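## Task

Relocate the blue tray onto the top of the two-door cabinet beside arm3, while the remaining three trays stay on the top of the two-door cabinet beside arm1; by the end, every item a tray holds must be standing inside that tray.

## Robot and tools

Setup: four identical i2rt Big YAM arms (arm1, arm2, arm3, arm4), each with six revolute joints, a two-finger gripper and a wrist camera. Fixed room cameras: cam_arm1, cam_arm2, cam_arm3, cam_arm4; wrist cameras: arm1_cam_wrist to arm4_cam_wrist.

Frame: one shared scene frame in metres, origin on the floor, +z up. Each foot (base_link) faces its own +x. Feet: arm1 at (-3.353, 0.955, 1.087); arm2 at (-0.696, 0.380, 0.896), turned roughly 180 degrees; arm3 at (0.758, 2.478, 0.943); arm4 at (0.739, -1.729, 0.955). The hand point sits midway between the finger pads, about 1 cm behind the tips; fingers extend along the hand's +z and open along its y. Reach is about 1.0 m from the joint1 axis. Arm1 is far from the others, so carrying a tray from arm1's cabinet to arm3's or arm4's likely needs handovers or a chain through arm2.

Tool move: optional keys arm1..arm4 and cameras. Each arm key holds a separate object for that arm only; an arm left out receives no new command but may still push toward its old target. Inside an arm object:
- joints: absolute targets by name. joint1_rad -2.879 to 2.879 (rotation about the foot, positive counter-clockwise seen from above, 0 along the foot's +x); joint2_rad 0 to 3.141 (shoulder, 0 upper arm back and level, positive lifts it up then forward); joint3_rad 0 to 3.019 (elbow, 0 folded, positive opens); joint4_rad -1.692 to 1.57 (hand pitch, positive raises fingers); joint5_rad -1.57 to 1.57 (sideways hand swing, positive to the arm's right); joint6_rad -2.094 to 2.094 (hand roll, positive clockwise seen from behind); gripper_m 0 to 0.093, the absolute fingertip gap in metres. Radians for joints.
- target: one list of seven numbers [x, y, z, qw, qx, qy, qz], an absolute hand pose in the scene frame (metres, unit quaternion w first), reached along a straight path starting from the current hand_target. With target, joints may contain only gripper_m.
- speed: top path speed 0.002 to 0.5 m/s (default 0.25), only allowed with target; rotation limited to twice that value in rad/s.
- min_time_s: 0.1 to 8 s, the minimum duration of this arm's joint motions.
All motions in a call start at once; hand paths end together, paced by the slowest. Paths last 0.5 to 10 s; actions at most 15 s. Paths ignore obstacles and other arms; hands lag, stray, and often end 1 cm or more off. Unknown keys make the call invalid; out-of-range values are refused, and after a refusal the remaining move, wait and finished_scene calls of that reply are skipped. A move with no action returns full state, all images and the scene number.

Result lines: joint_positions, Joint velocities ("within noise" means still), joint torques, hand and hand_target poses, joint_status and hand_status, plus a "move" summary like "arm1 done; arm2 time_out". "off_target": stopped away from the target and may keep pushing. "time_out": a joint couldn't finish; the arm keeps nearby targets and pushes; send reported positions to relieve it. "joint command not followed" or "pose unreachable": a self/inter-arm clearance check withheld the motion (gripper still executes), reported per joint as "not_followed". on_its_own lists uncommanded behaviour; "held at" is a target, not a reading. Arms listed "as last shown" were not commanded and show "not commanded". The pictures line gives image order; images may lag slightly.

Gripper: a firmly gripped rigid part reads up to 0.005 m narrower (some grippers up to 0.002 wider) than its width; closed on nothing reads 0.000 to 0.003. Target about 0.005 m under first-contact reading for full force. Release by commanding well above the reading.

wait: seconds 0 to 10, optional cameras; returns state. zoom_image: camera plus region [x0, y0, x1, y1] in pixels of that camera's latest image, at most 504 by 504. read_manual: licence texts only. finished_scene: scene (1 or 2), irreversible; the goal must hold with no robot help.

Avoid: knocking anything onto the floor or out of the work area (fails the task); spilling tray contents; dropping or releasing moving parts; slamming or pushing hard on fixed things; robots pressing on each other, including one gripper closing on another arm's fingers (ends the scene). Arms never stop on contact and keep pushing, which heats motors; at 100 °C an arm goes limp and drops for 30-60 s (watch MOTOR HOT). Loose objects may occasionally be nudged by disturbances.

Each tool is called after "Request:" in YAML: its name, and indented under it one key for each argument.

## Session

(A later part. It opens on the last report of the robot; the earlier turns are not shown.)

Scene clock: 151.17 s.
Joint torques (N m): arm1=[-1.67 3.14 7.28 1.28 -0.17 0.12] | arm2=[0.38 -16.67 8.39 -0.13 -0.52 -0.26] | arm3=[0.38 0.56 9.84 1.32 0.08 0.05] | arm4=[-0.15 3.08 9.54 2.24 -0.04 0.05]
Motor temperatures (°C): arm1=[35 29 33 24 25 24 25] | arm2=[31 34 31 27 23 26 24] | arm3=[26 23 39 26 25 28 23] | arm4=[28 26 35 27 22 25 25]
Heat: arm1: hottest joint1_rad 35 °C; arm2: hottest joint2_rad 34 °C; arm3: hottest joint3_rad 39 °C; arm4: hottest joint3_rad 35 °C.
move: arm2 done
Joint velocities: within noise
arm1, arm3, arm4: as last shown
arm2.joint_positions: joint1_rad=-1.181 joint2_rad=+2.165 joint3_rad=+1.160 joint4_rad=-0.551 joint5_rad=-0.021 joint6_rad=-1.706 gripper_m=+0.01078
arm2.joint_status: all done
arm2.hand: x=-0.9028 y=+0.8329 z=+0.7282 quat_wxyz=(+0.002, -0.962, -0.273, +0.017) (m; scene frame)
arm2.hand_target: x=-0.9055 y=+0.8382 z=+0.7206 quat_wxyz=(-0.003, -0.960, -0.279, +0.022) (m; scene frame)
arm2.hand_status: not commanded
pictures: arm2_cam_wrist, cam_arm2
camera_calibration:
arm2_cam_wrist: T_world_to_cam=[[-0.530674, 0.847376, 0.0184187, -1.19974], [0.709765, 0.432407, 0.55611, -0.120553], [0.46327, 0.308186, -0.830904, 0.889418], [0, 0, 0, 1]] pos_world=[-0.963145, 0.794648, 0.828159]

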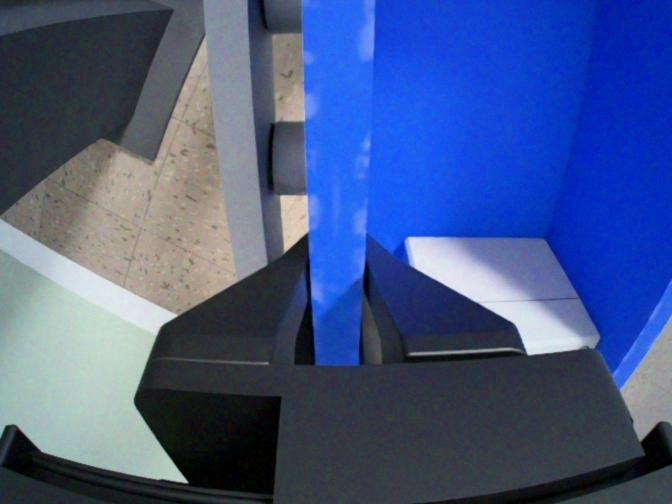

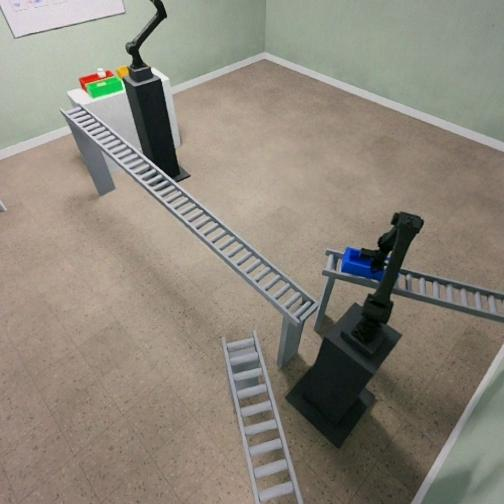

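Request:
move:
  arm2: {"joints": {"gripper_m": 0.023}}
  cameras: []

Request:
move:
  arm2: {"target": [-0.9055, 0.838, 0.86, 0.0, -0.9605, -0.2785, 0.02], "speed": 0.35}
  cameras: ["cam_arm2", "arm2_cam_wrist"]

Scene clock: 160.47 s.
Joint torques (N m): arm1=[-1.85 3.14 7.28 1.33 -0.18 0.1] | arm2=[0.5 -17.26 8.05 -0.08 -0.1 -0.13] | arm3=[-0.09 0.5 9.84 1.29 0.07 0.07] | arm4=[-0.32 2.9 9.55 2.25 -0.03 0.05]
Motor temperatures (°C): arm1=[35 29 33 24 25 24 25] | arm2=[31 34 31 27 23 26 25] | arm3=[26 23 39 26 25 27 23] | arm4=[28 26 35 27 22 25 25]
Heat: arm1: hottest joint1_rad 35 °C; arm2: hottest joint2_rad 34 °C; arm3: hottest joint3_rad 39 °C; arm4: hottest joint3_rad 35 °C.
move: arm2 done
Joint velocities: within noise
arm1, arm3, arm4: as last shown
arm2.joint_positions: joint1_rad=-1.182 joint2_rad=+2.171 joint3_rad=+1.164 joint4_rad=-0.551 joint5_rad=-0.031 joint6_rad=-1.715 gripper_m=+0.02289
arm2.joint_status: all done
arm2.hand: x=-0.9044 y=+0.8328 z=+0.7262 quat_wxyz=(+0.000, -0.961, -0.277, +0.022) (m; scene frame)
arm2.hand_target: x=-0.9055 y=+0.8385 z=+0.7207 quat_wxyz=(-0.003, -0.960, -0.279, +0.022) (m; scene frame)
arm2.hand_status: not commanded
pictures: none
No camera images: "cameras" was empty.

Scene clock: 161.77 s.
Joint torques (N m): arm1=[-2.14 3.19 7.21 1.22 -0.16 0.11] | arm2=[0.85 -16.09 9.94 -0.05 0.06 -0.08] | arm3=[0.21 0.73 9.81 1.21 0.09 0.08] | arm4=[-0.15 2.73 9.55 2.24 -0.03 0.05]
Motor temperatures (°C): arm1=[35 29 33 24 25 24 25] | arm2=[31 34 31 27 23 26 24] | arm3=[26 23 39 26 25 27 23] | arm4=[28 26 35 27 22 25 25]
Heat: arm1: hottest joint1_rad 35 °C; arm2: hottest joint2_rad 34 °C; arm3: hottest joint3_rad 39 °C; arm4: hottest joint3_rad 35 °C.
move: arm2 done
Joint velocities: within noise
arm1, arm3, arm4: as last shown
arm2.joint_positions: joint1_rad=-1.182 joint2_rad=+1.888 joint3_rad=+1.174 joint4_rad=-0.835 joint5_rad=-0.029 joint6_rad=-1.715 gripper_m=+0.02295
arm2.joint_status: not commanded
arm2.hand: x=-0.9027 y=+0.8340 z=+0.8635 quat_wxyz=(+0.005, -0.961, -0.277, +0.022) (m; scene frame)
arm2.hand_target: x=-0.9054 y=+0.8379 z=+0.8600 quat_wxyz=(+0.000, -0.960, -0.278, +0.020) (m; scene frame)
arm2.hand_status: done (0.006 m and 0.6 deg from the pose sent, 0.134 m and 0.3 deg at the start)
pictures: arm2_cam_wrist, cam_arm2
camera_calibration:
arm2_cam_wrist: T_world_to_cam=[[-0.537876, 0.842601, 0.026702, -1.21281], [0.711551, 0.436778, 0.550381, -0.193366], [0.452089, 0.315036, -0.834486, 0.988805], [0, 0, 0, 1]] pos_world=[-0.961779, 0.794865, 0.963953]

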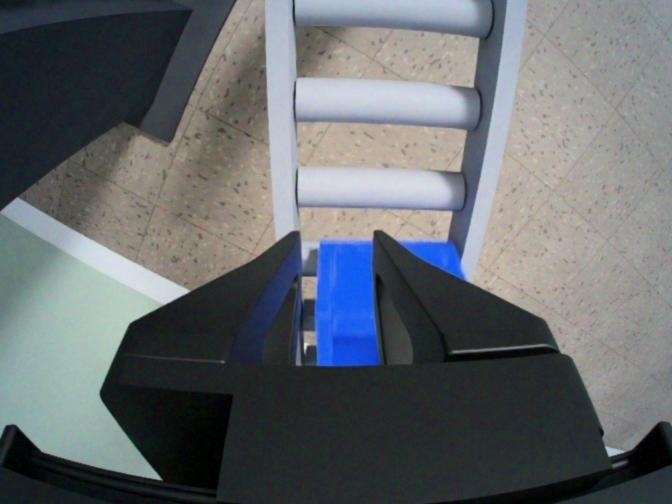

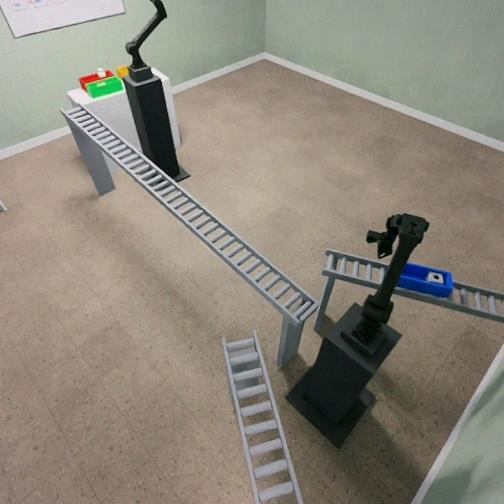

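Request:
move:
  arm2: {"joints": {"joint1_rad": -0.6, "joint2_rad": 0.62, "joint3_rad": 1.35, "joint4_rad": -1.1, "joint5_rad": 0.0, "joint6_rad": 0.0, "gripper_m": 0.03}, "min_time_s": 4}
  arm3: {"joints": {"joint1_rad": -1.363, "joint2_rad": 2.092, "joint3_rad": 1.099, "joint4_rad": -0.578, "joint5_rad": 0.0, "joint6_rad": -1.464, "gripper_m": 0.03}, "min_time_s": 4}
  cameras: ["arm3_cam_wrist", "cam_arm3"]

Scene clock: 168.37 s.
Joint torques (N m): arm1=[-1.85 3.02 7.17 1.14 -0.18 0.09] | arm2=[1.2 2.61 13.2 1.5 0.18 0.04] | arm3=[0.91 -14.68 5.05 0.66 -0.07 -0.11] | arm4=[-0.32 2.96 9.58 2.26 -0.02 0.05]
Motor temperatures (°C): arm1=[35 29 33 24 25 24 25] | arm2=[31 34 32 27 23 26 24] | arm3=[26 23 39 26 25 27 23] | arm4=[28 26 35 27 22 25 25]
Heat: arm1: hottest joint1_rad 35 °C; arm2: hottest joint2_rad 34 °C; arm3: hottest joint3_rad 39 °C; arm4: hottest joint3_rad 35 °C.
move: arm2 done; arm3 done
Joint velocities: within noise
arm1, arm4: as last shown
arm2.joint_positions: joint1_rad=-0.610 joint2_rad=+0.616 joint3_rad=+1.315 joint4_rad=-1.086 joint5_rad=-0.002 joint6_rad=-0.008 gripper_m=+0.02991
arm2.joint_status: all done
arm2.hand: x=-0.9202 y=+0.5371 z=+1.4526 quat_wxyz=(+0.156, -0.795, +0.238, +0.536) (m; scene frame)
arm2.hand_target: x=-0.9173 y=+0.5326 z=+1.4667 quat_wxyz=(+0.154, -0.790, +0.237, +0.544) (m; scene frame)
arm2.hand_status: not commanded
arm3.joint_positions: joint1_rad=-1.353 joint2_rad=+2.089 joint3_rad=+1.094 joint4_rad=-0.588 joint5_rad=-0.002 joint6_rad=-1.455 gripper_m=+0.03013
arm3.joint_status: all done
arm3.hand: x=+1.0501 y=+2.1060 z=+0.7980 quat_wxyz=(+0.005, +0.272, -0.962, -0.008) (m; scene frame)
arm3.hand_target: x=+1.0486 y=+2.0993 z=+0.7976 quat_wxyz=(+0.003, +0.271, -0.962, -0.002) (m; scene frame)
arm3.hand_status: not commanded
pictures: arm3_cam_wrist, cam_arm3
camera_calibration:
arm3_cam_wrist: T_world_to_cam=[[0.516961, -0.855952, -0.00985077, 1.26679], [-0.688745, -0.422753, 0.58899, 1.14863], [-0.508312, -0.2977, -0.80808, 1.9323], [0, 0, 0, 1]] pos_world=[1.11844, 2.14515, 0.8974]

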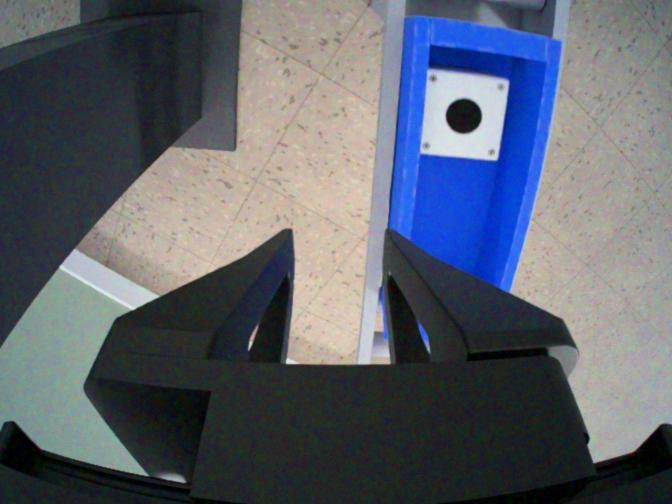

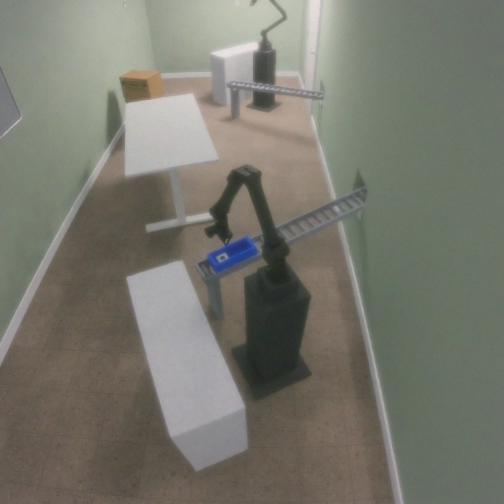

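Request:
move:
  arm3: {"target": [1.0118, 2.0165, 0.665, 0.0, -0.2639, 0.9646, 0.0], "speed": 0.18, "joints": {"gripper_m": 0.028}}
  cameras: ["arm3_cam_wrist", "cam_arm3"]

Scene clock: 172.77 s.
Joint torques (N m): arm1=[-1.79 3.14 7.25 1.29 -0.18 0.11] | arm2=[1.08 2.43 13.15 1.48 0.18 0.02] | arm3=[0.32 -16.56 5.63 0.53 -0.23 -0.14] | arm4=[-0.26 2.96 9.54 2.25 -0.03 0.06]
Motor temperatures (°C): arm1=[35 29 33 24 25 24 25] | arm2=[31 33 32 27 23 26 24] | arm3=[26 23 39 26 25 27 23] | arm4=[28 26 35 27 22 25 25]
Heat: arm1: hottest joint1_rad 35 °C; arm2: hottest joint2_rad 33 °C; arm3: hottest joint3_rad 39 °C; arm4: hottest joint3_rad 35 °C.
move: arm3 off_target
Joint velocities: within noise
arm1, arm2, arm4: as last shown
arm3.joint_positions: joint1_rad=-1.504 joint2_rad=+2.451 joint3_rad=+1.322 joint4_rad=-0.453 joint5_rad=-0.002 joint6_rad=-1.592 gripper_m=+0.02813
arm3.joint_status: all done
arm3.hand: x=+1.0111 y=+2.0284 z=+0.6664 quat_wxyz=(+0.004, +0.265, -0.964, -0.008) (m; scene frame)
arm3.hand_target: x=+1.0117 y=+2.0166 z=+0.6653 quat_wxyz=(+0.000, +0.264, -0.965, +0.000) (m; scene frame)
arm3.hand_status: off_target (0.012 m and 1.0 deg from the pose sent, 0.165 m and 1.4 deg at the start)
pictures: arm3_cam_wrist, cam_arm3
camera_calibration:
arm3_cam_wrist: T_world_to_cam=[[0.504131, -0.863569, -0.0100209, 1.24787], [-0.696103, -0.413181, 0.587131, 1.15578], [-0.511169, -0.289015, -0.80943, 1.76926], [0, 0, 0, 1]] pos_world=[1.07984, 2.06651, 0.766005]

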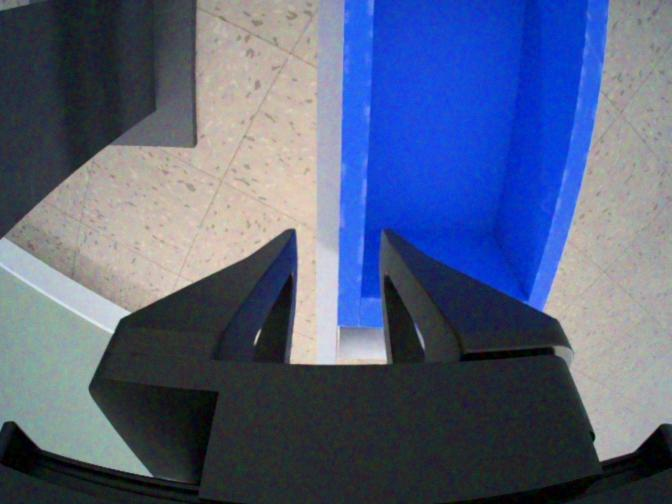

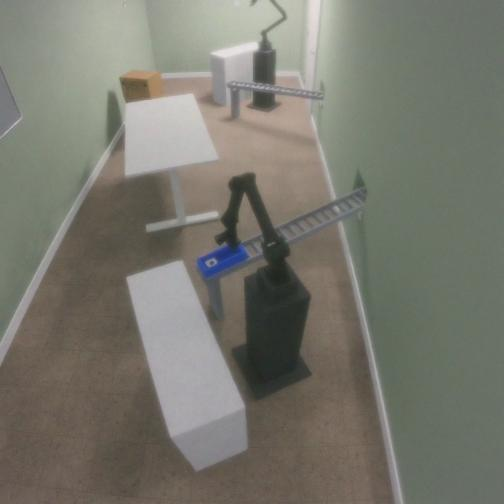

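Request:
move:
  arm3: {"target": [1.0665, 2.0405, 0.635, 0.0, -0.2639, 0.9646, 0.0], "speed": 0.15, "joints": {"gripper_m": 0.026}}
  cameras: ["arm3_cam_wrist"]

Scene clock: 180.13 s.
Joint torques (N m): arm1=[-1.79 3.37 7.16 1.32 -0.15 0.07] | arm2=[1.03 2.55 13.18 1.52 0.19 0.03] | arm3=[1.79 -16.56 5.67 0.51 -0.17 0.09] | arm4=[-0.26 2.9 9.54 2.25 -0.03 0.05]
Motor temperatures (°C): arm1=[35 29 33 24 25 24 25] | arm2=[31 33 32 27 23 26 24] | arm3=[26 24 38 26 25 27 23] | arm4=[28 26 35 27 22 25 25]
Heat: arm1: hottest joint1_rad 35 °C; arm2: hottest joint2_rad 33 °C; arm3: hottest joint3_rad 38 °C; arm4: hottest joint3_rad 35 °C.
move: arm3 done
Joint velocities: within noise
arm1.joint_positions: joint1_rad=+1.413 joint2_rad=+0.616 joint3_rad=+1.415 joint4_rad=-1.081 joint5_rad=+0.003 joint6_rad=-0.013 gripper_m=+0.02991
arm1.joint_status: not commanded
arm1.hand: x=-3.4228 y=+0.7132 z=+1.6980 quat_wxyz=(+0.372, +0.628, +0.491, -0.475) (m; scene frame)
arm1.hand_target: x=-3.4264 y=+0.7100 z=+1.6850 quat_wxyz=(+0.364, +0.643, +0.491, -0.462) (m; scene frame)
arm1.hand_status: not commanded
arm2: as last shown
arm3.joint_positions: joint1_rad=-1.405 joint2_rad=+2.528 joint3_rad=+1.387 joint4_rad=-0.439 joint5_rad=-0.004 joint6_rad=-1.497 gripper_m=+0.02613
arm3.joint_status: all done
arm3.hand: x=+1.0604 y=+2.0478 z=+0.6379 quat_wxyz=(+0.003, +0.267, -0.964, -0.007) (m; scene frame)
arm3.hand_target: x=+1.0664 y=+2.0406 z=+0.6352 quat_wxyz=(+0.000, +0.264, -0.965, +0.000) (m; scene frame)
arm3.hand_status: done (0.010 m and 1.0 deg from the pose sent, 0.065 m and 1.0 deg at the start)
arm4.joint_positions: joint1_rad=+0.385 joint2_rad=+0.628 joint3_rad=+1.385 joint4_rad=-1.571 joint5_rad=-0.065 joint6_rad=-0.063 gripper_m=+0.09396
arm4.joint_status: not commanded
arm4.hand: x=+0.9336 y=-1.7515 z=+1.4482 quat_wxyz=(-0.377, -0.040, -0.925, +0.016) (m; scene frame)
arm4.hand_target: x=+0.9321 y=-1.7512 z=+1.4566 quat_wxyz=(-0.387, -0.040, -0.921, +0.018) (m; scene frame)
arm4.hand_status: not commanded
pictures: arm3_cam_wrist
camera_calibration:
arm3_cam_wrist: T_world_to_cam=[[0.507721, -0.861487, -0.00775406, 1.22989], [-0.695553, -0.415204, 0.586355, 1.21887], [-0.508356, -0.292311, -0.810017, 1.78102], [0, 0, 0, 1]] pos_world=[1.12874, 2.08622, 0.737509]

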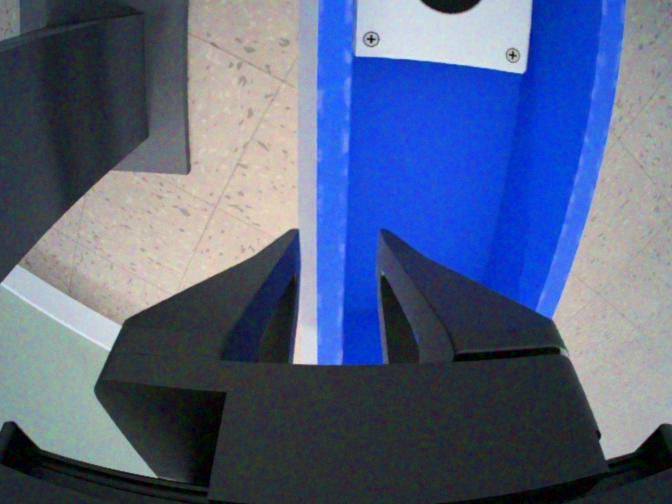

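Request:
move:
  arm3: {"target": [1.0855, 2.0530, 0.564, 0.0, -0.2639, 0.9646, 0.0], "speed": 0.09, "joints": {"gripper_m": 0.026}}
  cameras: ["arm3_cam_wrist"]

Scene clock: 183.23 s.
Joint torques (N m): arm1=[-1.67 3.14 7.24 1.18 -0.2 0.09] | arm2=[1.2 2.37 13.12 1.52 0.18 0.02] | arm3=[3.19 -16.79 4.9 0.69 -0.16 0.07] | arm4=[-0.09 2.9 9.54 2.24 -0.04 0.05]
Motor temperatures (°C): arm1=[35 29 33 24 25 24 25] | arm2=[31 33 32 27 23 26 24] | arm3=[26 24 38 26 25 27 23] | arm4=[28 26 35 27 22 25 25]
Heat: arm1: hottest joint1_rad 35 °C; arm2: hottest joint2_rad 33 °C; arm3: hottest joint3_rad 38 °C; arm4: hottest joint3_rad 35 °C.
move: arm3 off_target
Joint velocities: within noise
arm1, arm2, arm4: as last shown
arm3.joint_positions: joint1_rad=-1.374 joint2_rad=+2.699 joint3_rad=+1.503 joint4_rad=-0.384 joint5_rad=-0.004 joint6_rad=-1.454 gripper_m=+0.02613
arm3.joint_status: all done
arm3.hand: x=+1.0750 y=+2.0553 z=+0.5678 quat_wxyz=(+0.003, +0.262, -0.965, -0.007) (m; scene frame)
arm3.hand_target: x=+1.0855 y=+2.0531 z=+0.5643 quat_wxyz=(+0.000, +0.264, -0.965, +0.000) (m; scene frame)
arm3.hand_status: off_target (0.011 m and 1.0 deg from the pose sent, 0.078 m and 1.0 deg at the start)
pictures: arm3_cam_wrist
camera_calibration:
arm3_cam_wrist: T_world_to_cam=[[0.497497, -0.867423, -0.00858528, 1.25218], [-0.699907, -0.407228, 0.586767, 1.2613], [-0.512471, -0.285906, -0.809711, 1.72499], [0, 0, 0, 1]] pos_world=[1.14384, 2.09299, 0.667407]

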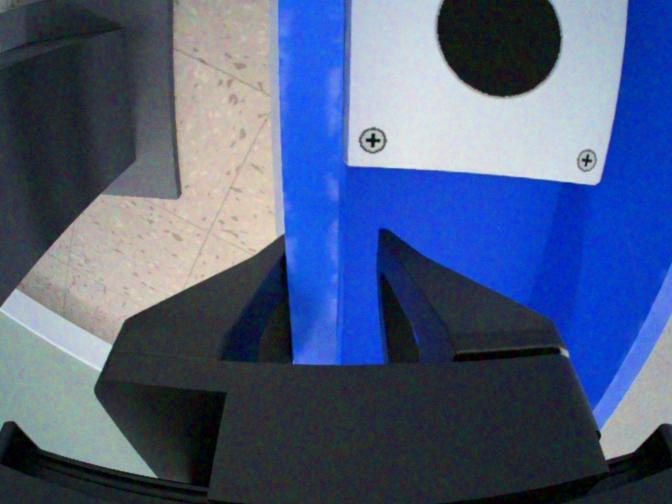

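Request:
move:
  arm3: {"joints": {"gripper_m": 0.014}}
  cameras: []

Request:
move:
  arm3: {"joints": {"gripper_m": 0.003}}
  cameras: []

Request:
move:
  arm3: {"target": [1.0830, 2.0560, 0.630, 0.0, -0.2639, 0.9646, 0.0], "speed": 0.07}
  cameras: ["arm3_cam_wrist", "cam_arm3"]

Request:
zoom_image:
  camera: "cam_arm3"
  region: [170, 200, 300, 330]

Scene clock: 184.63 s.
Joint torques (N m): arm1=[-1.85 3.37 7.28 1.22 -0.18 0.11] | arm2=[1.26 2.43 13.14 1.54 0.17 0.02] | arm3=[2.67 -16.97 4.82 0.58 -0.15 0.05] | arm4=[-0.26 2.9 9.54 2.24 -0.03 0.05]
Motor temperatures (°C): arm1=[35 29 33 24 25 24 25] | arm2=[31 33 32 27 23 26 23] | arm3=[26 24 38 26 25 27 23] | arm4=[28 26 35 27 22 25 25]
Heat: arm1: hottest joint1_rad 35 °C; arm2: hottest joint2_rad 33 °C; arm3: hottest joint3_rad 38 °C; arm4: hottest joint3_rad 35 °C.
move: arm3 done
Joint velocities: within noise
arm1, arm2, arm4: as last shown
arm3.joint_positions: joint1_rad=-1.374 joint2_rad=+2.704 joint3_rad=+1.503 joint4_rad=-0.385 joint5_rad=-0.004 joint6_rad=-1.454 gripper_m=+0.01421
arm3.joint_status: all done
arm3.hand: x=+1.0734 y=+2.0574 z=+0.5653 quat_wxyz=(+0.004, +0.261, -0.965, -0.010) (m; scene frame)
arm3.hand_target: x=+1.0854 y=+2.0532 z=+0.5642 quat_wxyz=(+0.000, +0.264, -0.965, +0.000) (m; scene frame)
arm3.hand_status: not commanded
pictures: none
No camera images: "cameras" was empty.

Scene clock: 185.10 s.
Joint torques (N m): arm1=[-1.79 3.31 7.27 1.33 -0.18 0.12] | arm2=[1.2 2.43 13.15 1.48 0.17 0.02] | arm3=[3.14 -17.49 4.7 0.68 -0.15 0.06] | arm4=[-0.21 2.84 9.57 2.25 -0.03 0.06]
Motor temperatures (°C): arm1=[35 29 33 24 25 24 25] | arm2=[31 33 32 27 23 26 23] | arm3=[26 24 38 26 25 27 23] | arm4=[28 26 35 27 22 25 25]
Heat: arm1: hottest joint1_rad 35 °C; arm2: hottest joint2_rad 33 °C; arm3: hottest joint3_rad 38 °C; arm4: hottest joint3_rad 35 °C.
move: arm3 off_target
Joint velocities: within noise
arm1, arm2, arm4: as last shown
arm3.joint_positions: joint1_rad=-1.374 joint2_rad=+2.704 joint3_rad=+1.503 joint4_rad=-0.384 joint5_rad=-0.004 joint6_rad=-1.454 gripper_m=+0.01263
arm3.joint_status: gripper_m off_target (ended at +0.01265, target +0.00300)
arm3.hand: x=+1.0739 y=+2.0570 z=+0.5654 quat_wxyz=(+0.004, +0.262, -0.965, -0.009) (m; scene frame)
arm3.hand_target: x=+1.0854 y=+2.0534 z=+0.5642 quat_wxyz=(+0.000, +0.264, -0.965, +0.000) (m; scene frame)
arm3.hand_status: not commanded
pictures: none
No camera images: "cameras" was empty.

Scene clock: 186.67 s.
Joint torques (N m): arm1=[-1.79 3.19 7.24 1.14 -0.17 0.1] | arm2=[1.38 2.49 13.14 1.51 0.18 0.02] | arm3=[2.78 -22.07 3.52 0.16 -0.32 -0.04] | arm4=[-0.26 2.84 9.54 2.26 -0.03 0.04]
Motor temperatures (°C): arm1=[35 29 33 24 25 24 25] | arm2=[31 33 32 27 23 26 23] | arm3=[26 24 38 26 25 27 23] | arm4=[28 26 35 27 22 25 25]
Heat: arm1: hottest joint1_rad 35 °C; arm2: hottest joint2_rad 33 °C; arm3: hottest joint3_rad 38 °C; arm4: hottest joint3_rad 35 °C.
move: arm3 off_target
Joint velocities: within noise
arm1, arm2, arm4: as last shown
arm3.joint_positions: joint1_rad=-1.374 joint2_rad=+2.622 joint3_rad=+1.396 joint4_rad=-0.417 joint5_rad=+0.000 joint6_rad=-1.445 gripper_m=+0.01228
arm3.joint_status: not commanded
arm3.hand: x=+1.0538 y=+2.0828 z=+0.5928 quat_wxyz=(+0.017, +0.257, -0.966, -0.036) (m; scene frame)
arm3.hand_target: x=+1.0823 y=+2.0572 z=+0.6291 quat_wxyz=(+0.000, +0.264, -0.965, +0.000) (m; scene frame)
arm3.hand_status: off_target (0.054 m and 4.6 deg from the pose sent, 0.065 m and 1.2 deg at the start)
pictures: arm3_cam_wrist, cam_arm3
camera_calibration:
arm3_cam_wrist: T_world_to_cam=[[0.48822, -0.869944, -0.069565, 1.33795], [-0.679476, -0.428928, 0.595259, 1.26154], [-0.54768, -0.24335, -0.800517, 1.68527], [0, 0, 0, 1]] pos_world=[1.12696, 2.11516, 0.691216]

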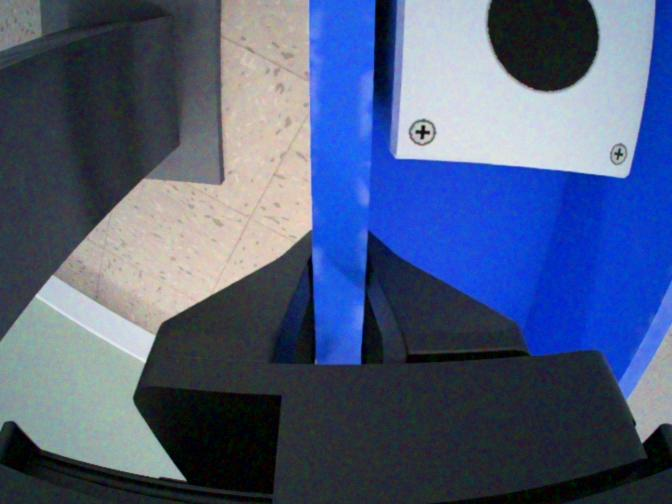

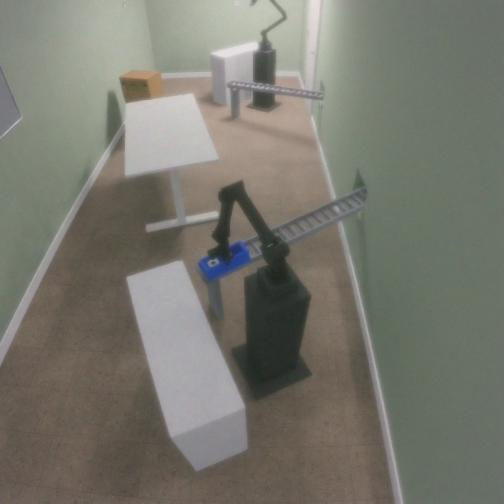

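Scaled by 3.877 from the camera's 504x504 image, which has a finer 720x720 frame.

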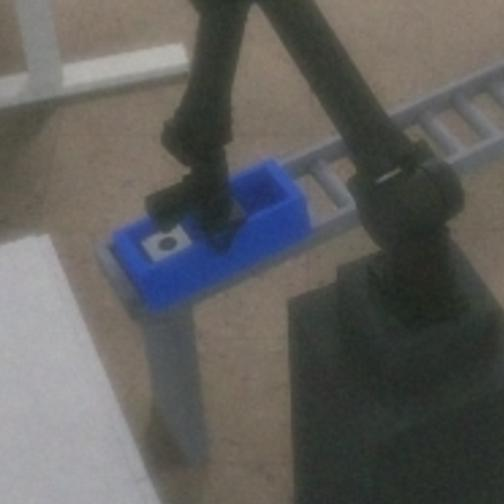

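Request:
move:
  arm3: {"target": [1.1050, 2.0270, 0.715, 0.0, -0.2639, 0.9646, 0.0], "speed": 0.10}
  cameras: ["arm3_cam_wrist", "cam_arm3"]

Request:
zoom_image:
  camera: "cam_arm3"
  region: [170, 200, 300, 330]

Scene clock: 189.67 s.
Joint torques (N m): arm1=[-1.79 3.08 7.15 1.25 -0.18 0.11] | arm2=[1.26 2.49 13.16 1.55 0.18 0.02] | arm3=[2.9 -22.65 7.35 -0.1 -0.32 -0.08] | arm4=[-0.15 3.02 9.54 2.22 -0.03 0.06]
Motor temperatures (°C): arm1=[35 29 33 24 25 24 25] | arm2=[31 32 32 27 23 26 23] | arm3=[26 25 38 26 25 27 23] | arm4=[28 26 35 27 22 25 25]
Heat: arm1: hottest joint1_rad 35 °C; arm2: hottest joint2_rad 32 °C; arm3: hottest joint3_rad 38 °C; arm4: hottest joint3_rad 35 °C.
move: arm3 off_target
Joint velocities: within noise
arm1, arm2, arm4: as last shown
arm3.joint_positions: joint1_rad=-1.374 joint2_rad=+2.469 joint3_rad=+1.404 joint4_rad=-0.599 joint5_rad=+0.000 joint6_rad=-1.445 gripper_m=+0.01228
arm3.joint_status: not commanded
arm3.hand: x=+1.0703 y=+2.0615 z=+0.6721 quat_wxyz=(+0.021, +0.257, -0.965, -0.046) (m; scene frame)
arm3.hand_target: x=+1.1038 y=+2.0289 z=+0.7154 quat_wxyz=(+0.000, +0.264, -0.965, +0.000) (m; scene frame)
arm3.hand_status: off_target (0.065 m and 5.8 deg from the pose sent, 0.144 m and 4.5 deg at the start)
pictures: arm3_cam_wrist, cam_arm3
camera_calibration:
arm3_cam_wrist: T_world_to_cam=[[0.487112, -0.868533, -0.0914973, 1.32981], [-0.671535, -0.439474, 0.596576, 1.2288], [-0.558357, -0.229156, -0.797324, 1.73265], [0, 0, 0, 1]] pos_world=[1.14486, 2.09206, 0.770086]

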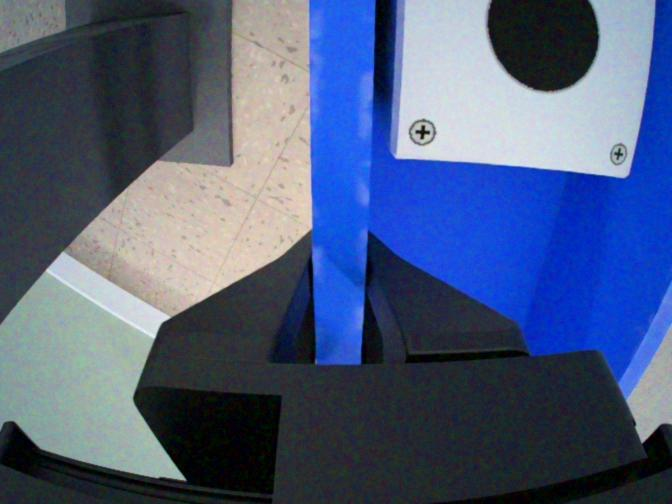

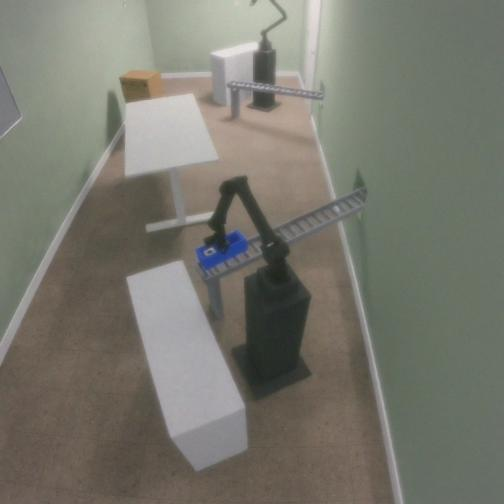

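Scaled by 3.877 from the camera's 504x504 image, which has a finer 720x720 frame.

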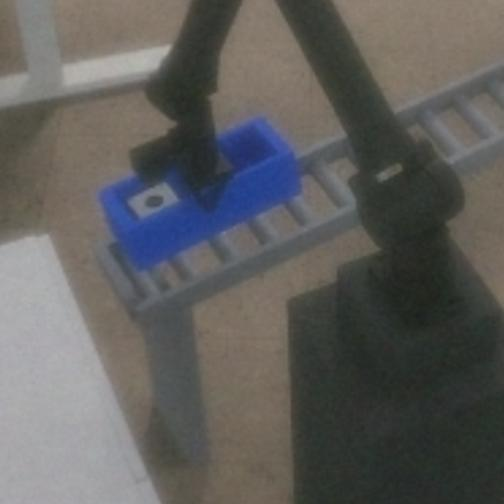

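Request:
move:
  arm3: {"joints": {"joint1_rad": -1.374, "joint2_rad": 1.835, "joint3_rad": 1.25, "joint4_rad": -0.93, "joint5_rad": 0.0, "joint6_rad": -1.445}, "min_time_s": 2.5}
  cameras: []

Request:
move:
  arm3: {"joints": {"joint1_rad": -0.051, "joint2_rad": 1.858, "joint3_rad": 1.265, "joint4_rad": -0.93, "joint5_rad": 0.0, "joint6_rad": -1.574}, "min_time_s": 4}
  cameras: ["arm3_cam_wrist", "cam_arm3"]

Request:
zoom_image:
  camera: "cam_arm3"
  region: [110, 230, 290, 410]

Scene clock: 195.20 s.
Joint torques (N m): arm1=[-2.14 3.55 7.13 1.24 -0.17 0.11] | arm2=[1.2 2.43 13.14 1.51 0.18 0.02] | arm3=[1.44 -19.49 8.57 0.24 -0.22 -0.03] | arm4=[-0.26 2.9 9.51 2.25 -0.03 0.06]
Motor temperatures (°C): arm1=[35 29 33 24 25 24 25] | arm2=[31 32 32 27 23 26 23] | arm3=[26 26 37 26 25 27 24] | arm4=[28 26 35 27 22 25 25]
Heat: arm1: hottest joint1_rad 35 °C; arm2: hottest joint2_rad 32 °C; arm3: hottest joint3_rad 37 °C; arm4: hottest joint3_rad 35 °C.
move: arm3 done
Joint velocities: within noise
arm1, arm4: as last shown
arm2.joint_positions: joint1_rad=-0.610 joint2_rad=+0.616 joint3_rad=+1.315 joint4_rad=-1.086 joint5_rad=-0.002 joint6_rad=-0.008 gripper_m=+0.02991
arm2.joint_status: not commanded
arm2.hand: x=-0.9202 y=+0.5371 z=+1.4526 quat_wxyz=(+0.156, -0.795, +0.238, +0.536) (m; scene frame)
arm2.hand_target: x=-0.9173 y=+0.5326 z=+1.4667 quat_wxyz=(+0.154, -0.790, +0.237, +0.544) (m; scene frame)
arm2.hand_status: not commanded
arm3.joint_positions: joint1_rad=-1.374 joint2_rad=+1.896 joint3_rad=+1.230 joint4_rad=-0.927 joint5_rad=+0.002 joint6_rad=-1.445 gripper_m=+0.01228
arm3.joint_status: all done
arm3.hand: x=+1.0600 y=+2.0764 z=+0.9240 quat_wxyz=(+0.008, +0.257, -0.966, -0.012) (m; scene frame)
arm3.hand_target: x=+1.0702 y=+2.0633 z=+0.9600 quat_wxyz=(-0.007, +0.257, -0.966, +0.024) (m; scene frame)
arm3.hand_status: not commanded
pictures: none
No camera images: "cameras" was empty.

Scene clock: 199.67 s.
Joint torques (N m): arm1=[-1.85 2.78 7.21 1.29 -0.17 0.12] | arm2=[1.2 2.43 13.15 1.54 0.19 0.03] | arm3=[1.73 -17.55 10.03 0.17 -0.33 -0.13] | arm4=[-0.26 2.9 9.55 2.22 -0.03 0.06]
Motor temperatures (°C): arm1=[35 29 33 24 25 24 25] | arm2=[31 32 32 27 23 26 23] | arm3=[26 26 37 26 25 27 24] | arm4=[28 26 35 27 22 25 25]
Heat: arm1: hottest joint1_rad 35 °C; arm2: hottest joint2_rad 32 °C; arm3: hottest joint3_rad 37 °C; arm4: hottest joint3_rad 35 °C.
move: arm3 done
Joint velocities: within noise
arm1, arm2, arm4: as last shown
arm3.joint_positions: joint1_rad=-0.054 joint2_rad=+1.896 joint3_rad=+1.230 joint4_rad=-0.927 joint5_rad=+0.005 joint6_rad=-1.566 gripper_m=+0.01228
arm3.joint_status: all done
arm3.hand: x=+1.2222 y=+2.6701 z=+0.9243 quat_wxyz=(+0.011, +0.831, -0.556, -0.008) (m; scene frame)
arm3.hand_target: x=+1.2406 y=+2.6799 z=+0.9536 quat_wxyz=(-0.019, +0.834, -0.552, +0.009) (m; scene frame)
arm3.hand_status: not commanded
pictures: arm3_cam_wrist, cam_arm3
camera_calibration:
arm3_cam_wrist: T_world_to_cam=[[0.927537, 0.373196, -0.0200277, -2.11232], [0.313625, -0.748097, 0.584799, 1.07873], [0.203262, -0.548704, -0.810931, 2.09283], [0, 0, 0, 1]] pos_world=[1.19555, 2.74365, 1.024]

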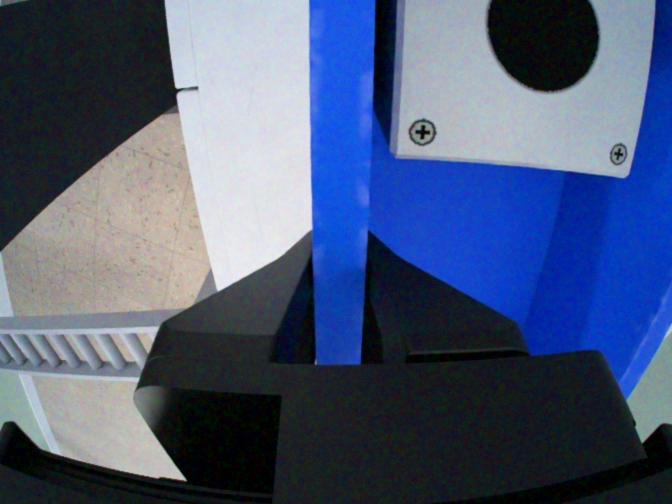

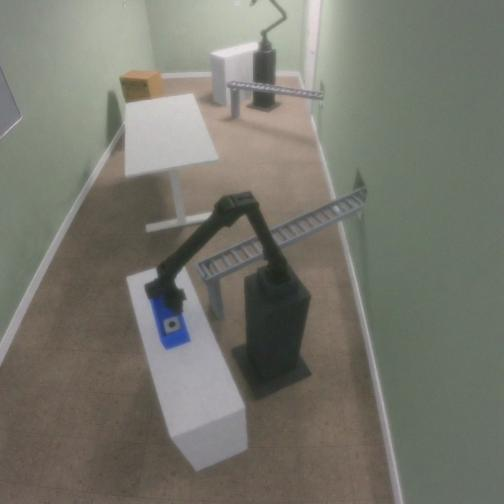

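Scaled by 2.800 from the camera's 504x504 image, which has a finer 720x720 frame.

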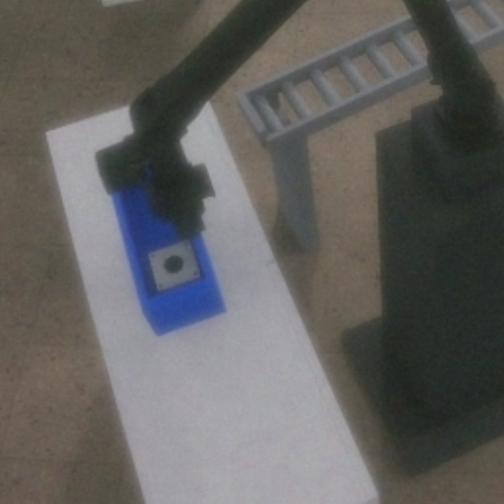

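Request:
move:
  arm3: {"target": [1.2550, 2.6840, 0.870, 0.0307, -0.8339, 0.5519, -0.0192], "speed": 0.12}
  cameras: ["cam_arm3"]

Request:
zoom_image:
  camera: "cam_arm3"
  region: [110, 250, 260, 400]

Scene clock: 202.17 s.
Joint torques (N m): arm1=[-1.96 3.6 7.3 1.2 -0.16 0.12] | arm2=[1.26 2.43 13.18 1.48 0.18 0.04] | arm3=[1.79 -17.49 7.75 0.98 -0.28 -0.11] | arm4=[-0.26 2.96 9.57 2.24 -0.04 0.04]
Motor temperatures (°C): arm1=[35 29 33 24 25 24 25] | arm2=[31 32 32 27 23 26 23] | arm3=[26 26 37 26 25 27 24] | arm4=[28 26 35 27 22 25 25]
Heat: arm1: hottest joint1_rad 35 °C; arm2: hottest joint2_rad 32 °C; arm3: hottest joint3_rad 37 °C; arm4: hottest joint3_rad 35 °C.
move: arm3 off_target
Joint velocities: within noise
arm1.joint_positions: joint1_rad=+1.413 joint2_rad=+0.616 joint3_rad=+1.415 joint4_rad=-1.081 joint5_rad=+0.003 joint6_rad=-0.013 gripper_m=+0.02991
arm1.joint_status: not commanded
arm1.hand: x=-3.4228 y=+0.7132 z=+1.6980 quat_wxyz=(+0.372, +0.628, +0.491, -0.475) (m; scene frame)
arm1.hand_target: x=-3.4264 y=+0.7100 z=+1.6850 quat_wxyz=(+0.364, +0.643, +0.491, -0.462) (m; scene frame)
arm1.hand_status: not commanded
arm2: as last shown
arm3.joint_positions: joint1_rad=-0.054 joint2_rad=+2.040 joint3_rad=+1.219 joint4_rad=-0.735 joint5_rad=+0.006 joint6_rad=-1.569 gripper_m=+0.01228
arm3.joint_status: not commanded
arm3.hand: x=+1.2358 y=+2.6758 z=+0.8506 quat_wxyz=(-0.003, +0.832, -0.555, +0.003) (m; scene frame)
arm3.hand_target: x=+1.2544 y=+2.6837 z=+0.8703 quat_wxyz=(-0.031, +0.833, -0.552, +0.019) (m; scene frame)
arm3.hand_status: off_target (0.029 m and 3.7 deg from the pose sent, 0.065 m and 5.8 deg at the start)
arm4.joint_positions: joint1_rad=+0.385 joint2_rad=+0.628 joint3_rad=+1.385 joint4_rad=-1.571 joint5_rad=-0.065 joint6_rad=-0.063 gripper_m=+0.09396
arm4.joint_status: not commanded
arm4.hand: x=+0.9336 y=-1.7515 z=+1.4482 quat_wxyz=(-0.377, -0.040, -0.925, +0.016) (m; scene frame)
arm4.hand_target: x=+0.9321 y=-1.7512 z=+1.4566 quat_wxyz=(-0.387, -0.040, -0.921, +0.018) (m; scene frame)
arm4.hand_status: not commanded
pictures: cam_arm3

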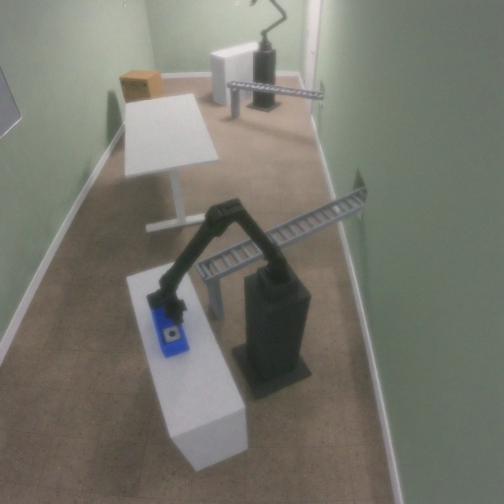

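Scaled by 3.360 from the camera's 504x504 image, which has a finer 720x720 frame.

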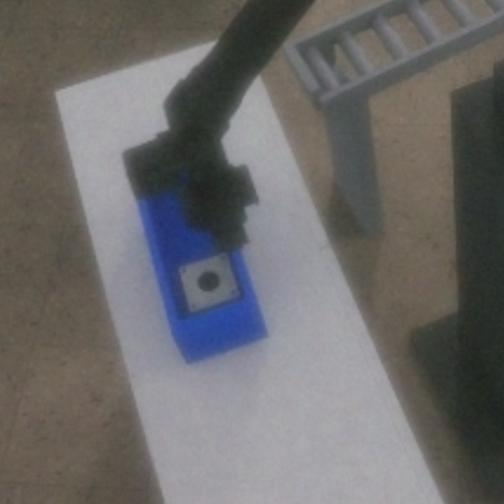

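Request:
move:
  arm3: {"target": [1.2490, 2.6810, 0.845, 0.0423, -0.8339, 0.5519, 0.0058], "speed": 0.08}
  cameras: ["cam_arm3", "arm3_cam_wrist"]

Request:
zoom_image:
  camera: "cam_arm3"
  region: [110, 250, 260, 400]

Scene clock: 204.73 s.
Joint torques (N m): arm1=[-1.67 3.55 7.16 1.24 -0.17 0.11] | arm2=[1.26 2.43 13.14 1.52 0.17 0.02] | arm3=[0.32 -16.79 6.9 0.95 -0.26 -0.11] | arm4=[-0.26 2.9 9.52 2.29 -0.02 0.05]
Motor temperatures (°C): arm1=[35 29 33 24 25 24 25] | arm2=[31 32 33 27 23 26 23] | arm3=[26 26 37 26 25 27 24] | arm4=[28 26 35 27 22 25 25]
Heat: arm1: hottest joint1_rad 35 °C; arm2: hottest joint3_rad 33 °C; arm3: hottest joint3_rad 37 °C; arm4: hottest joint3_rad 35 °C.
move: arm3 off_target
Joint velocities: within noise
arm1, arm2, arm4: as last shown
arm3.joint_positions: joint1_rad=-0.057 joint2_rad=+2.067 joint3_rad=+1.206 joint4_rad=-0.683 joint5_rad=-0.050 joint6_rad=-1.588 gripper_m=+0.01227
arm3.joint_status: not commanded
arm3.hand: x=+1.2326 y=+2.6833 z=+0.8344 quat_wxyz=(-0.024, +0.836, -0.548, -0.017) (m; scene frame)
arm3.hand_target: x=+1.2487 y=+2.6808 z=+0.8452 quat_wxyz=(-0.042, +0.833, -0.551, -0.006) (m; scene frame)
arm3.hand_status: off_target (0.020 m and 2.5 deg from the pose sent, 0.015 m and 4.6 deg at the start)
pictures: arm3_cam_wrist, cam_arm3
camera_calibration:
arm3_cam_wrist: T_world_to_cam=[[0.920561, 0.389502, 0.0292463, -2.205], [0.313605, -0.781664, 0.539123, 1.26614], [0.23285, -0.487124, -0.841719, 1.84918], [0, 0, 0, 1]] pos_world=[1.20219, 2.74932, 0.938374]

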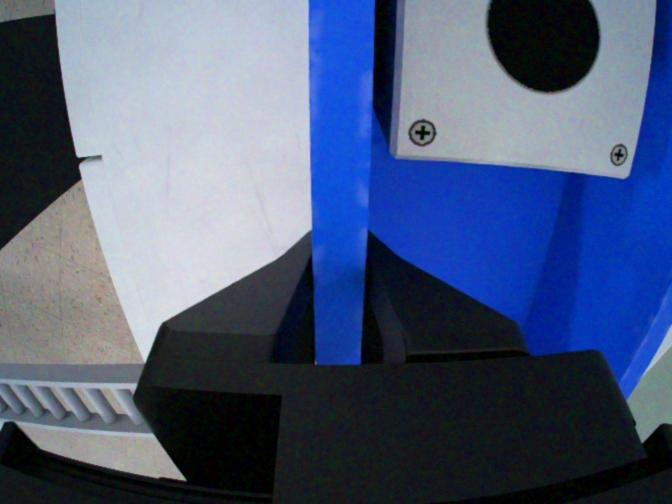

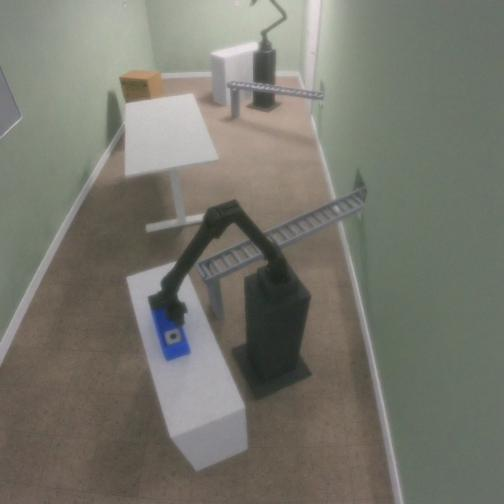

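Scaled by 3.360 from the camera's 504x504 image, which has a finer 720x720 frame.

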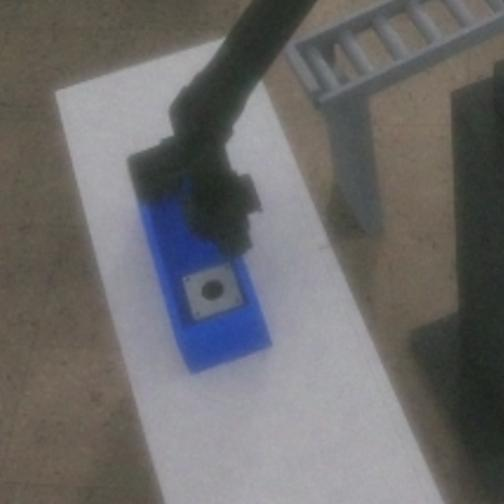

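Request:
move:
  arm3: {"target": [1.2490, 2.6800, 0.826, 0.0423, -0.8339, 0.5519, 0.0058], "speed": 0.06}
  cameras: ["cam_arm3"]

Request:
zoom_image:
  camera: "cam_arm3"
  region: [110, 250, 260, 400]

Scene clock: 206.13 s.
Joint torques (N m): arm1=[-1.9 3.14 7.24 1.25 -0.16 0.11] | arm2=[1.14 2.37 13.15 1.5 0.18 0.03] | arm3=[0.44 -14.92 6.63 1.47 -0.15 -0.09] | arm4=[-0.32 2.84 9.52 2.25 -0.02 0.05]
Motor temperatures (°C): arm1=[35 29 33 24 25 24 25] | arm2=[31 32 33 27 23 26 23] | arm3=[26 26 37 26 25 27 24] | arm4=[28 26 35 27 22 25 25]
Heat: arm1: hottest joint1_rad 35 °C; arm2: hottest joint3_rad 33 °C; arm3: hottest joint3_rad 37 °C; arm4: hottest joint3_rad 35 °C.
move: arm3 off_target
Joint velocities: within noise
arm1, arm2, arm4: as last shown
arm3.joint_positions: joint1_rad=-0.059 joint2_rad=+2.073 joint3_rad=+1.206 joint4_rad=-0.656 joint5_rad=-0.054 joint6_rad=-1.591 gripper_m=+0.01227
arm3.joint_status: not commanded
arm3.hand: x=+1.2373 y=+2.6849 z=+0.8312 quat_wxyz=(-0.034, +0.836, -0.548, -0.013) (m; scene frame)
arm3.hand_target: x=+1.2488 y=+2.6799 z=+0.8263 quat_wxyz=(-0.042, +0.833, -0.551, -0.006) (m; scene frame)
arm3.hand_status: off_target (0.014 m and 1.4 deg from the pose sent, 0.019 m and 2.5 deg at the start)
pictures: cam_arm3

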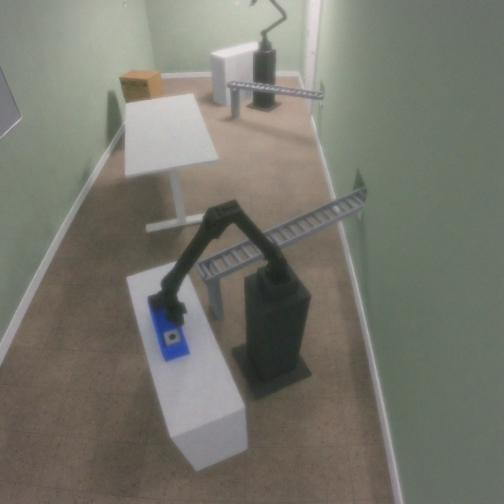

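Scaled by 3.360 from the camera's 504x504 image, which has a finer 720x720 frame.

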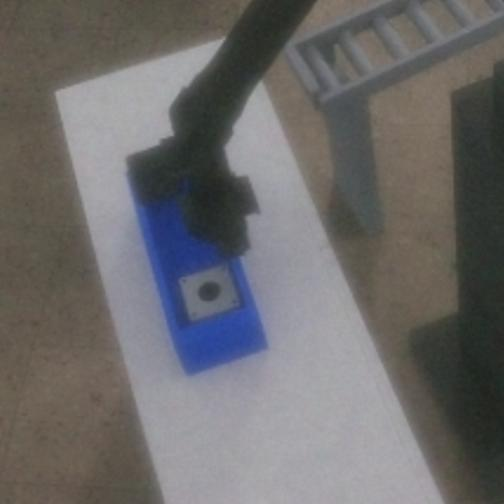

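Request:
move:
  arm3: {"joints": {"joint4_rad": -0.708}, "min_time_s": 0.7}
  cameras: ["cam_arm3", "arm3_cam_wrist"]

Request:
zoom_image:
  camera: "cam_arm3"
  region: [110, 250, 260, 400]

Scene clock: 208.03 s.
Joint torques (N m): arm1=[-1.61 3.37 7.27 1.22 -0.19 0.09] | arm2=[1.2 2.37 13.18 1.52 0.18 0.02] | arm3=[0.38 -14.51 6.58 -0.43 -0.12 -0.1] | arm4=[-0.21 2.9 9.51 2.25 -0.03 0.06]
Motor temperatures (°C): arm1=[35 29 33 24 25 24 25] | arm2=[31 32 33 27 23 26 23] | arm3=[26 26 37 26 25 27 24] | arm4=[28 26 35 27 22 25 25]
Heat: arm1: hottest joint1_rad 35 °C; arm2: hottest joint3_rad 33 °C; arm3: hottest joint3_rad 37 °C; arm4: hottest joint3_rad 35 °C.
move: arm3 done
Joint velocities: within noise
arm1, arm2, arm4: as last shown
arm3.joint_positions: joint1_rad=-0.059 joint2_rad=+2.074 joint3_rad=+1.206 joint4_rad=-0.688 joint5_rad=-0.054 joint6_rad=-1.591 gripper_m=+0.01227
arm3.joint_status: all done
arm3.hand: x=+1.2301 y=+2.6819 z=+0.8308 quat_wxyz=(-0.021, +0.836, -0.548, -0.022) (m; scene frame)
arm3.hand_target: x=+1.2308 y=+2.6729 z=+0.8260 quat_wxyz=(-0.010, +0.833, -0.552, -0.028) (m; scene frame)
arm3.hand_status: not commanded
pictures: arm3_cam_wrist, cam_arm3
camera_calibration:
arm3_cam_wrist: T_world_to_cam=[[0.920537, 0.39026, 0.0175869, -2.19436], [0.320719, -0.780675, 0.536363, 1.25863], [0.223051, -0.488101, -0.843804, 1.86247], [0, 0, 0, 1]] pos_world=[1.2009, 2.74802, 0.935069]

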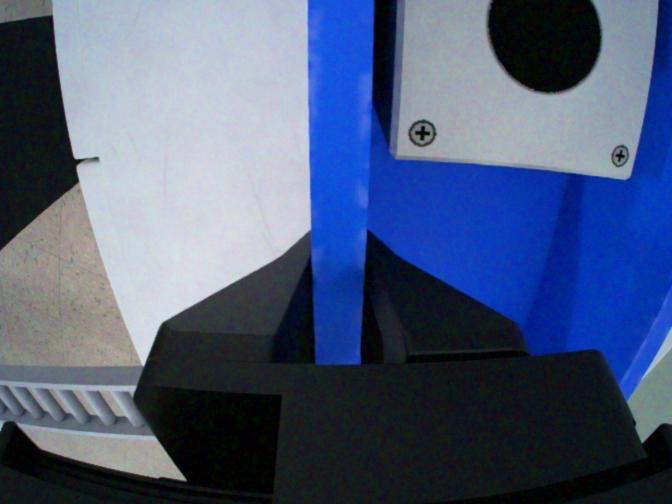

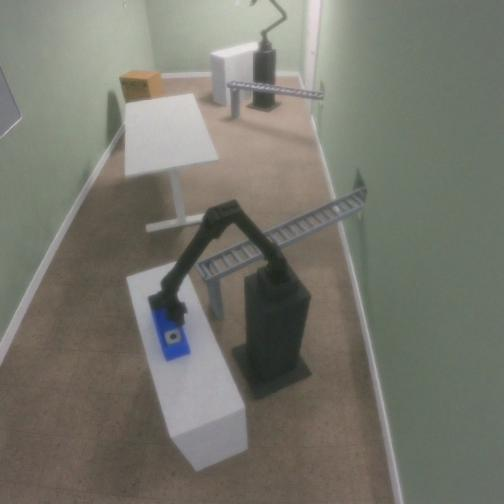

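Scaled by 3.360 from the camera's 504x504 image, which has a finer 720x720 frame.

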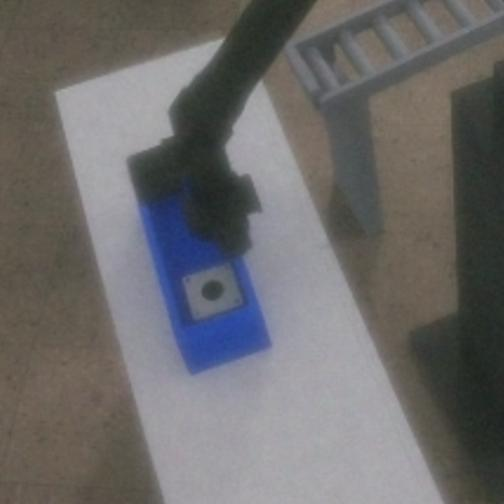

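Request:
move:
  arm3: {"joints": {"gripper_m": 0.018}}
  cameras: []

Request:
move:
  arm3: {"joints": {"gripper_m": 0.026}}
  cameras: ["arm3_cam_wrist"]

Scene clock: 209.23 s.
Joint torques (N m): arm1=[-1.79 3.14 7.24 1.18 -0.16 0.11] | arm2=[1.14 2.43 13.11 1.51 0.18 0.02] | arm3=[0.44 -14.74 6.63 -0.05 -0.13 -0.11] | arm4=[-0.32 2.9 9.52 2.24 -0.03 0.05]
Motor temperatures (°C): arm1=[35 29 33 24 25 24 25] | arm2=[31 32 33 27 23 26 23] | arm3=[26 26 37 26 25 27 24] | arm4=[28 26 35 27 22 25 25]
Heat: arm1: hottest joint1_rad 35 °C; arm2: hottest joint3_rad 33 °C; arm3: hottest joint3_rad 37 °C; arm4: hottest joint3_rad 35 °C.
move: arm3 done
Joint velocities: within noise
arm1, arm2, arm4: as last shown
arm3.joint_positions: joint1_rad=-0.059 joint2_rad=+2.075 joint3_rad=+1.206 joint4_rad=-0.697 joint5_rad=-0.054 joint6_rad=-1.591 gripper_m=+0.01788
arm3.joint_status: all done
arm3.hand: x=+1.2277 y=+2.6807 z=+0.8304 quat_wxyz=(-0.016, +0.836, -0.548, -0.025) (m; scene frame)
arm3.hand_target: x=+1.2307 y=+2.6727 z=+0.8258 quat_wxyz=(-0.010, +0.833, -0.552, -0.028) (m; scene frame)
arm3.hand_status: not commanded
pictures: none
No camera images: "cameras" was empty.

Scene clock: 209.67 s.
Joint torques (N m): arm1=[-1.96 3.14 7.2 1.24 -0.17 0.11] | arm2=[0.97 2.55 13.14 1.46 0.16 0.02] | arm3=[0.32 -14.8 6.57 -0.01 -0.14 -0.09] | arm4=[-0.32 3.02 9.57 2.25 -0.04 0.05]
Motor temperatures (°C): arm1=[35 29 33 24 25 24 25] | arm2=[31 32 33 27 23 26 23] | arm3=[26 26 37 26 25 27 24] | arm4=[28 26 35 27 22 25 25]
Heat: arm1: hottest joint1_rad 35 °C; arm2: hottest joint3_rad 33 °C; arm3: hottest joint3_rad 37 °C; arm4: hottest joint3_rad 35 °C.
move: arm3 done
Joint velocities: within noise
arm1, arm2, arm4: as last shown
arm3.joint_positions: joint1_rad=-0.059 joint2_rad=+2.075 joint3_rad=+1.206 joint4_rad=-0.700 joint5_rad=-0.054 joint6_rad=-1.591 gripper_m=+0.02578
arm3.joint_status: all done
arm3.hand: x=+1.2270 y=+2.6804 z=+0.8303 quat_wxyz=(-0.015, +0.836, -0.548, -0.025) (m; scene frame)
arm3.hand_target: x=+1.2307 y=+2.6727 z=+0.8258 quat_wxyz=(-0.010, +0.833, -0.552, -0.028) (m; scene frame)
arm3.hand_status: not commanded
pictures: arm3_cam_wrist
camera_calibration:
arm3_cam_wrist: T_world_to_cam=[[0.920777, 0.39007, 0.00384421, -2.17932], [0.327333, -0.777969, 0.536299, 1.24342], [0.212185, -0.492554, -0.844019, 1.8873], [0, 0, 0, 1]] pos_world=[1.19921, 2.74703, 0.934455]

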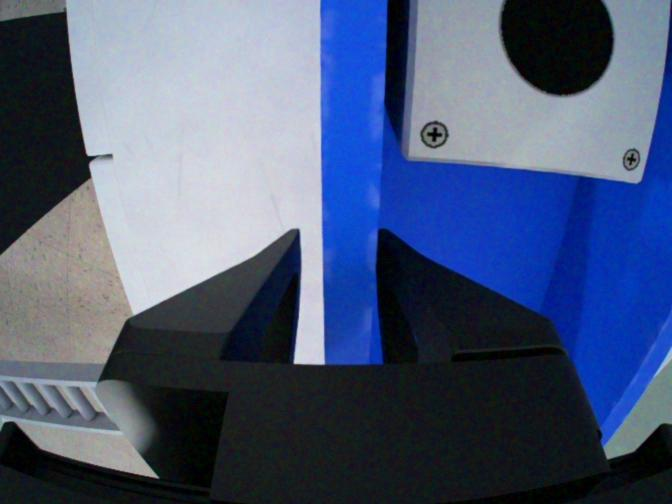

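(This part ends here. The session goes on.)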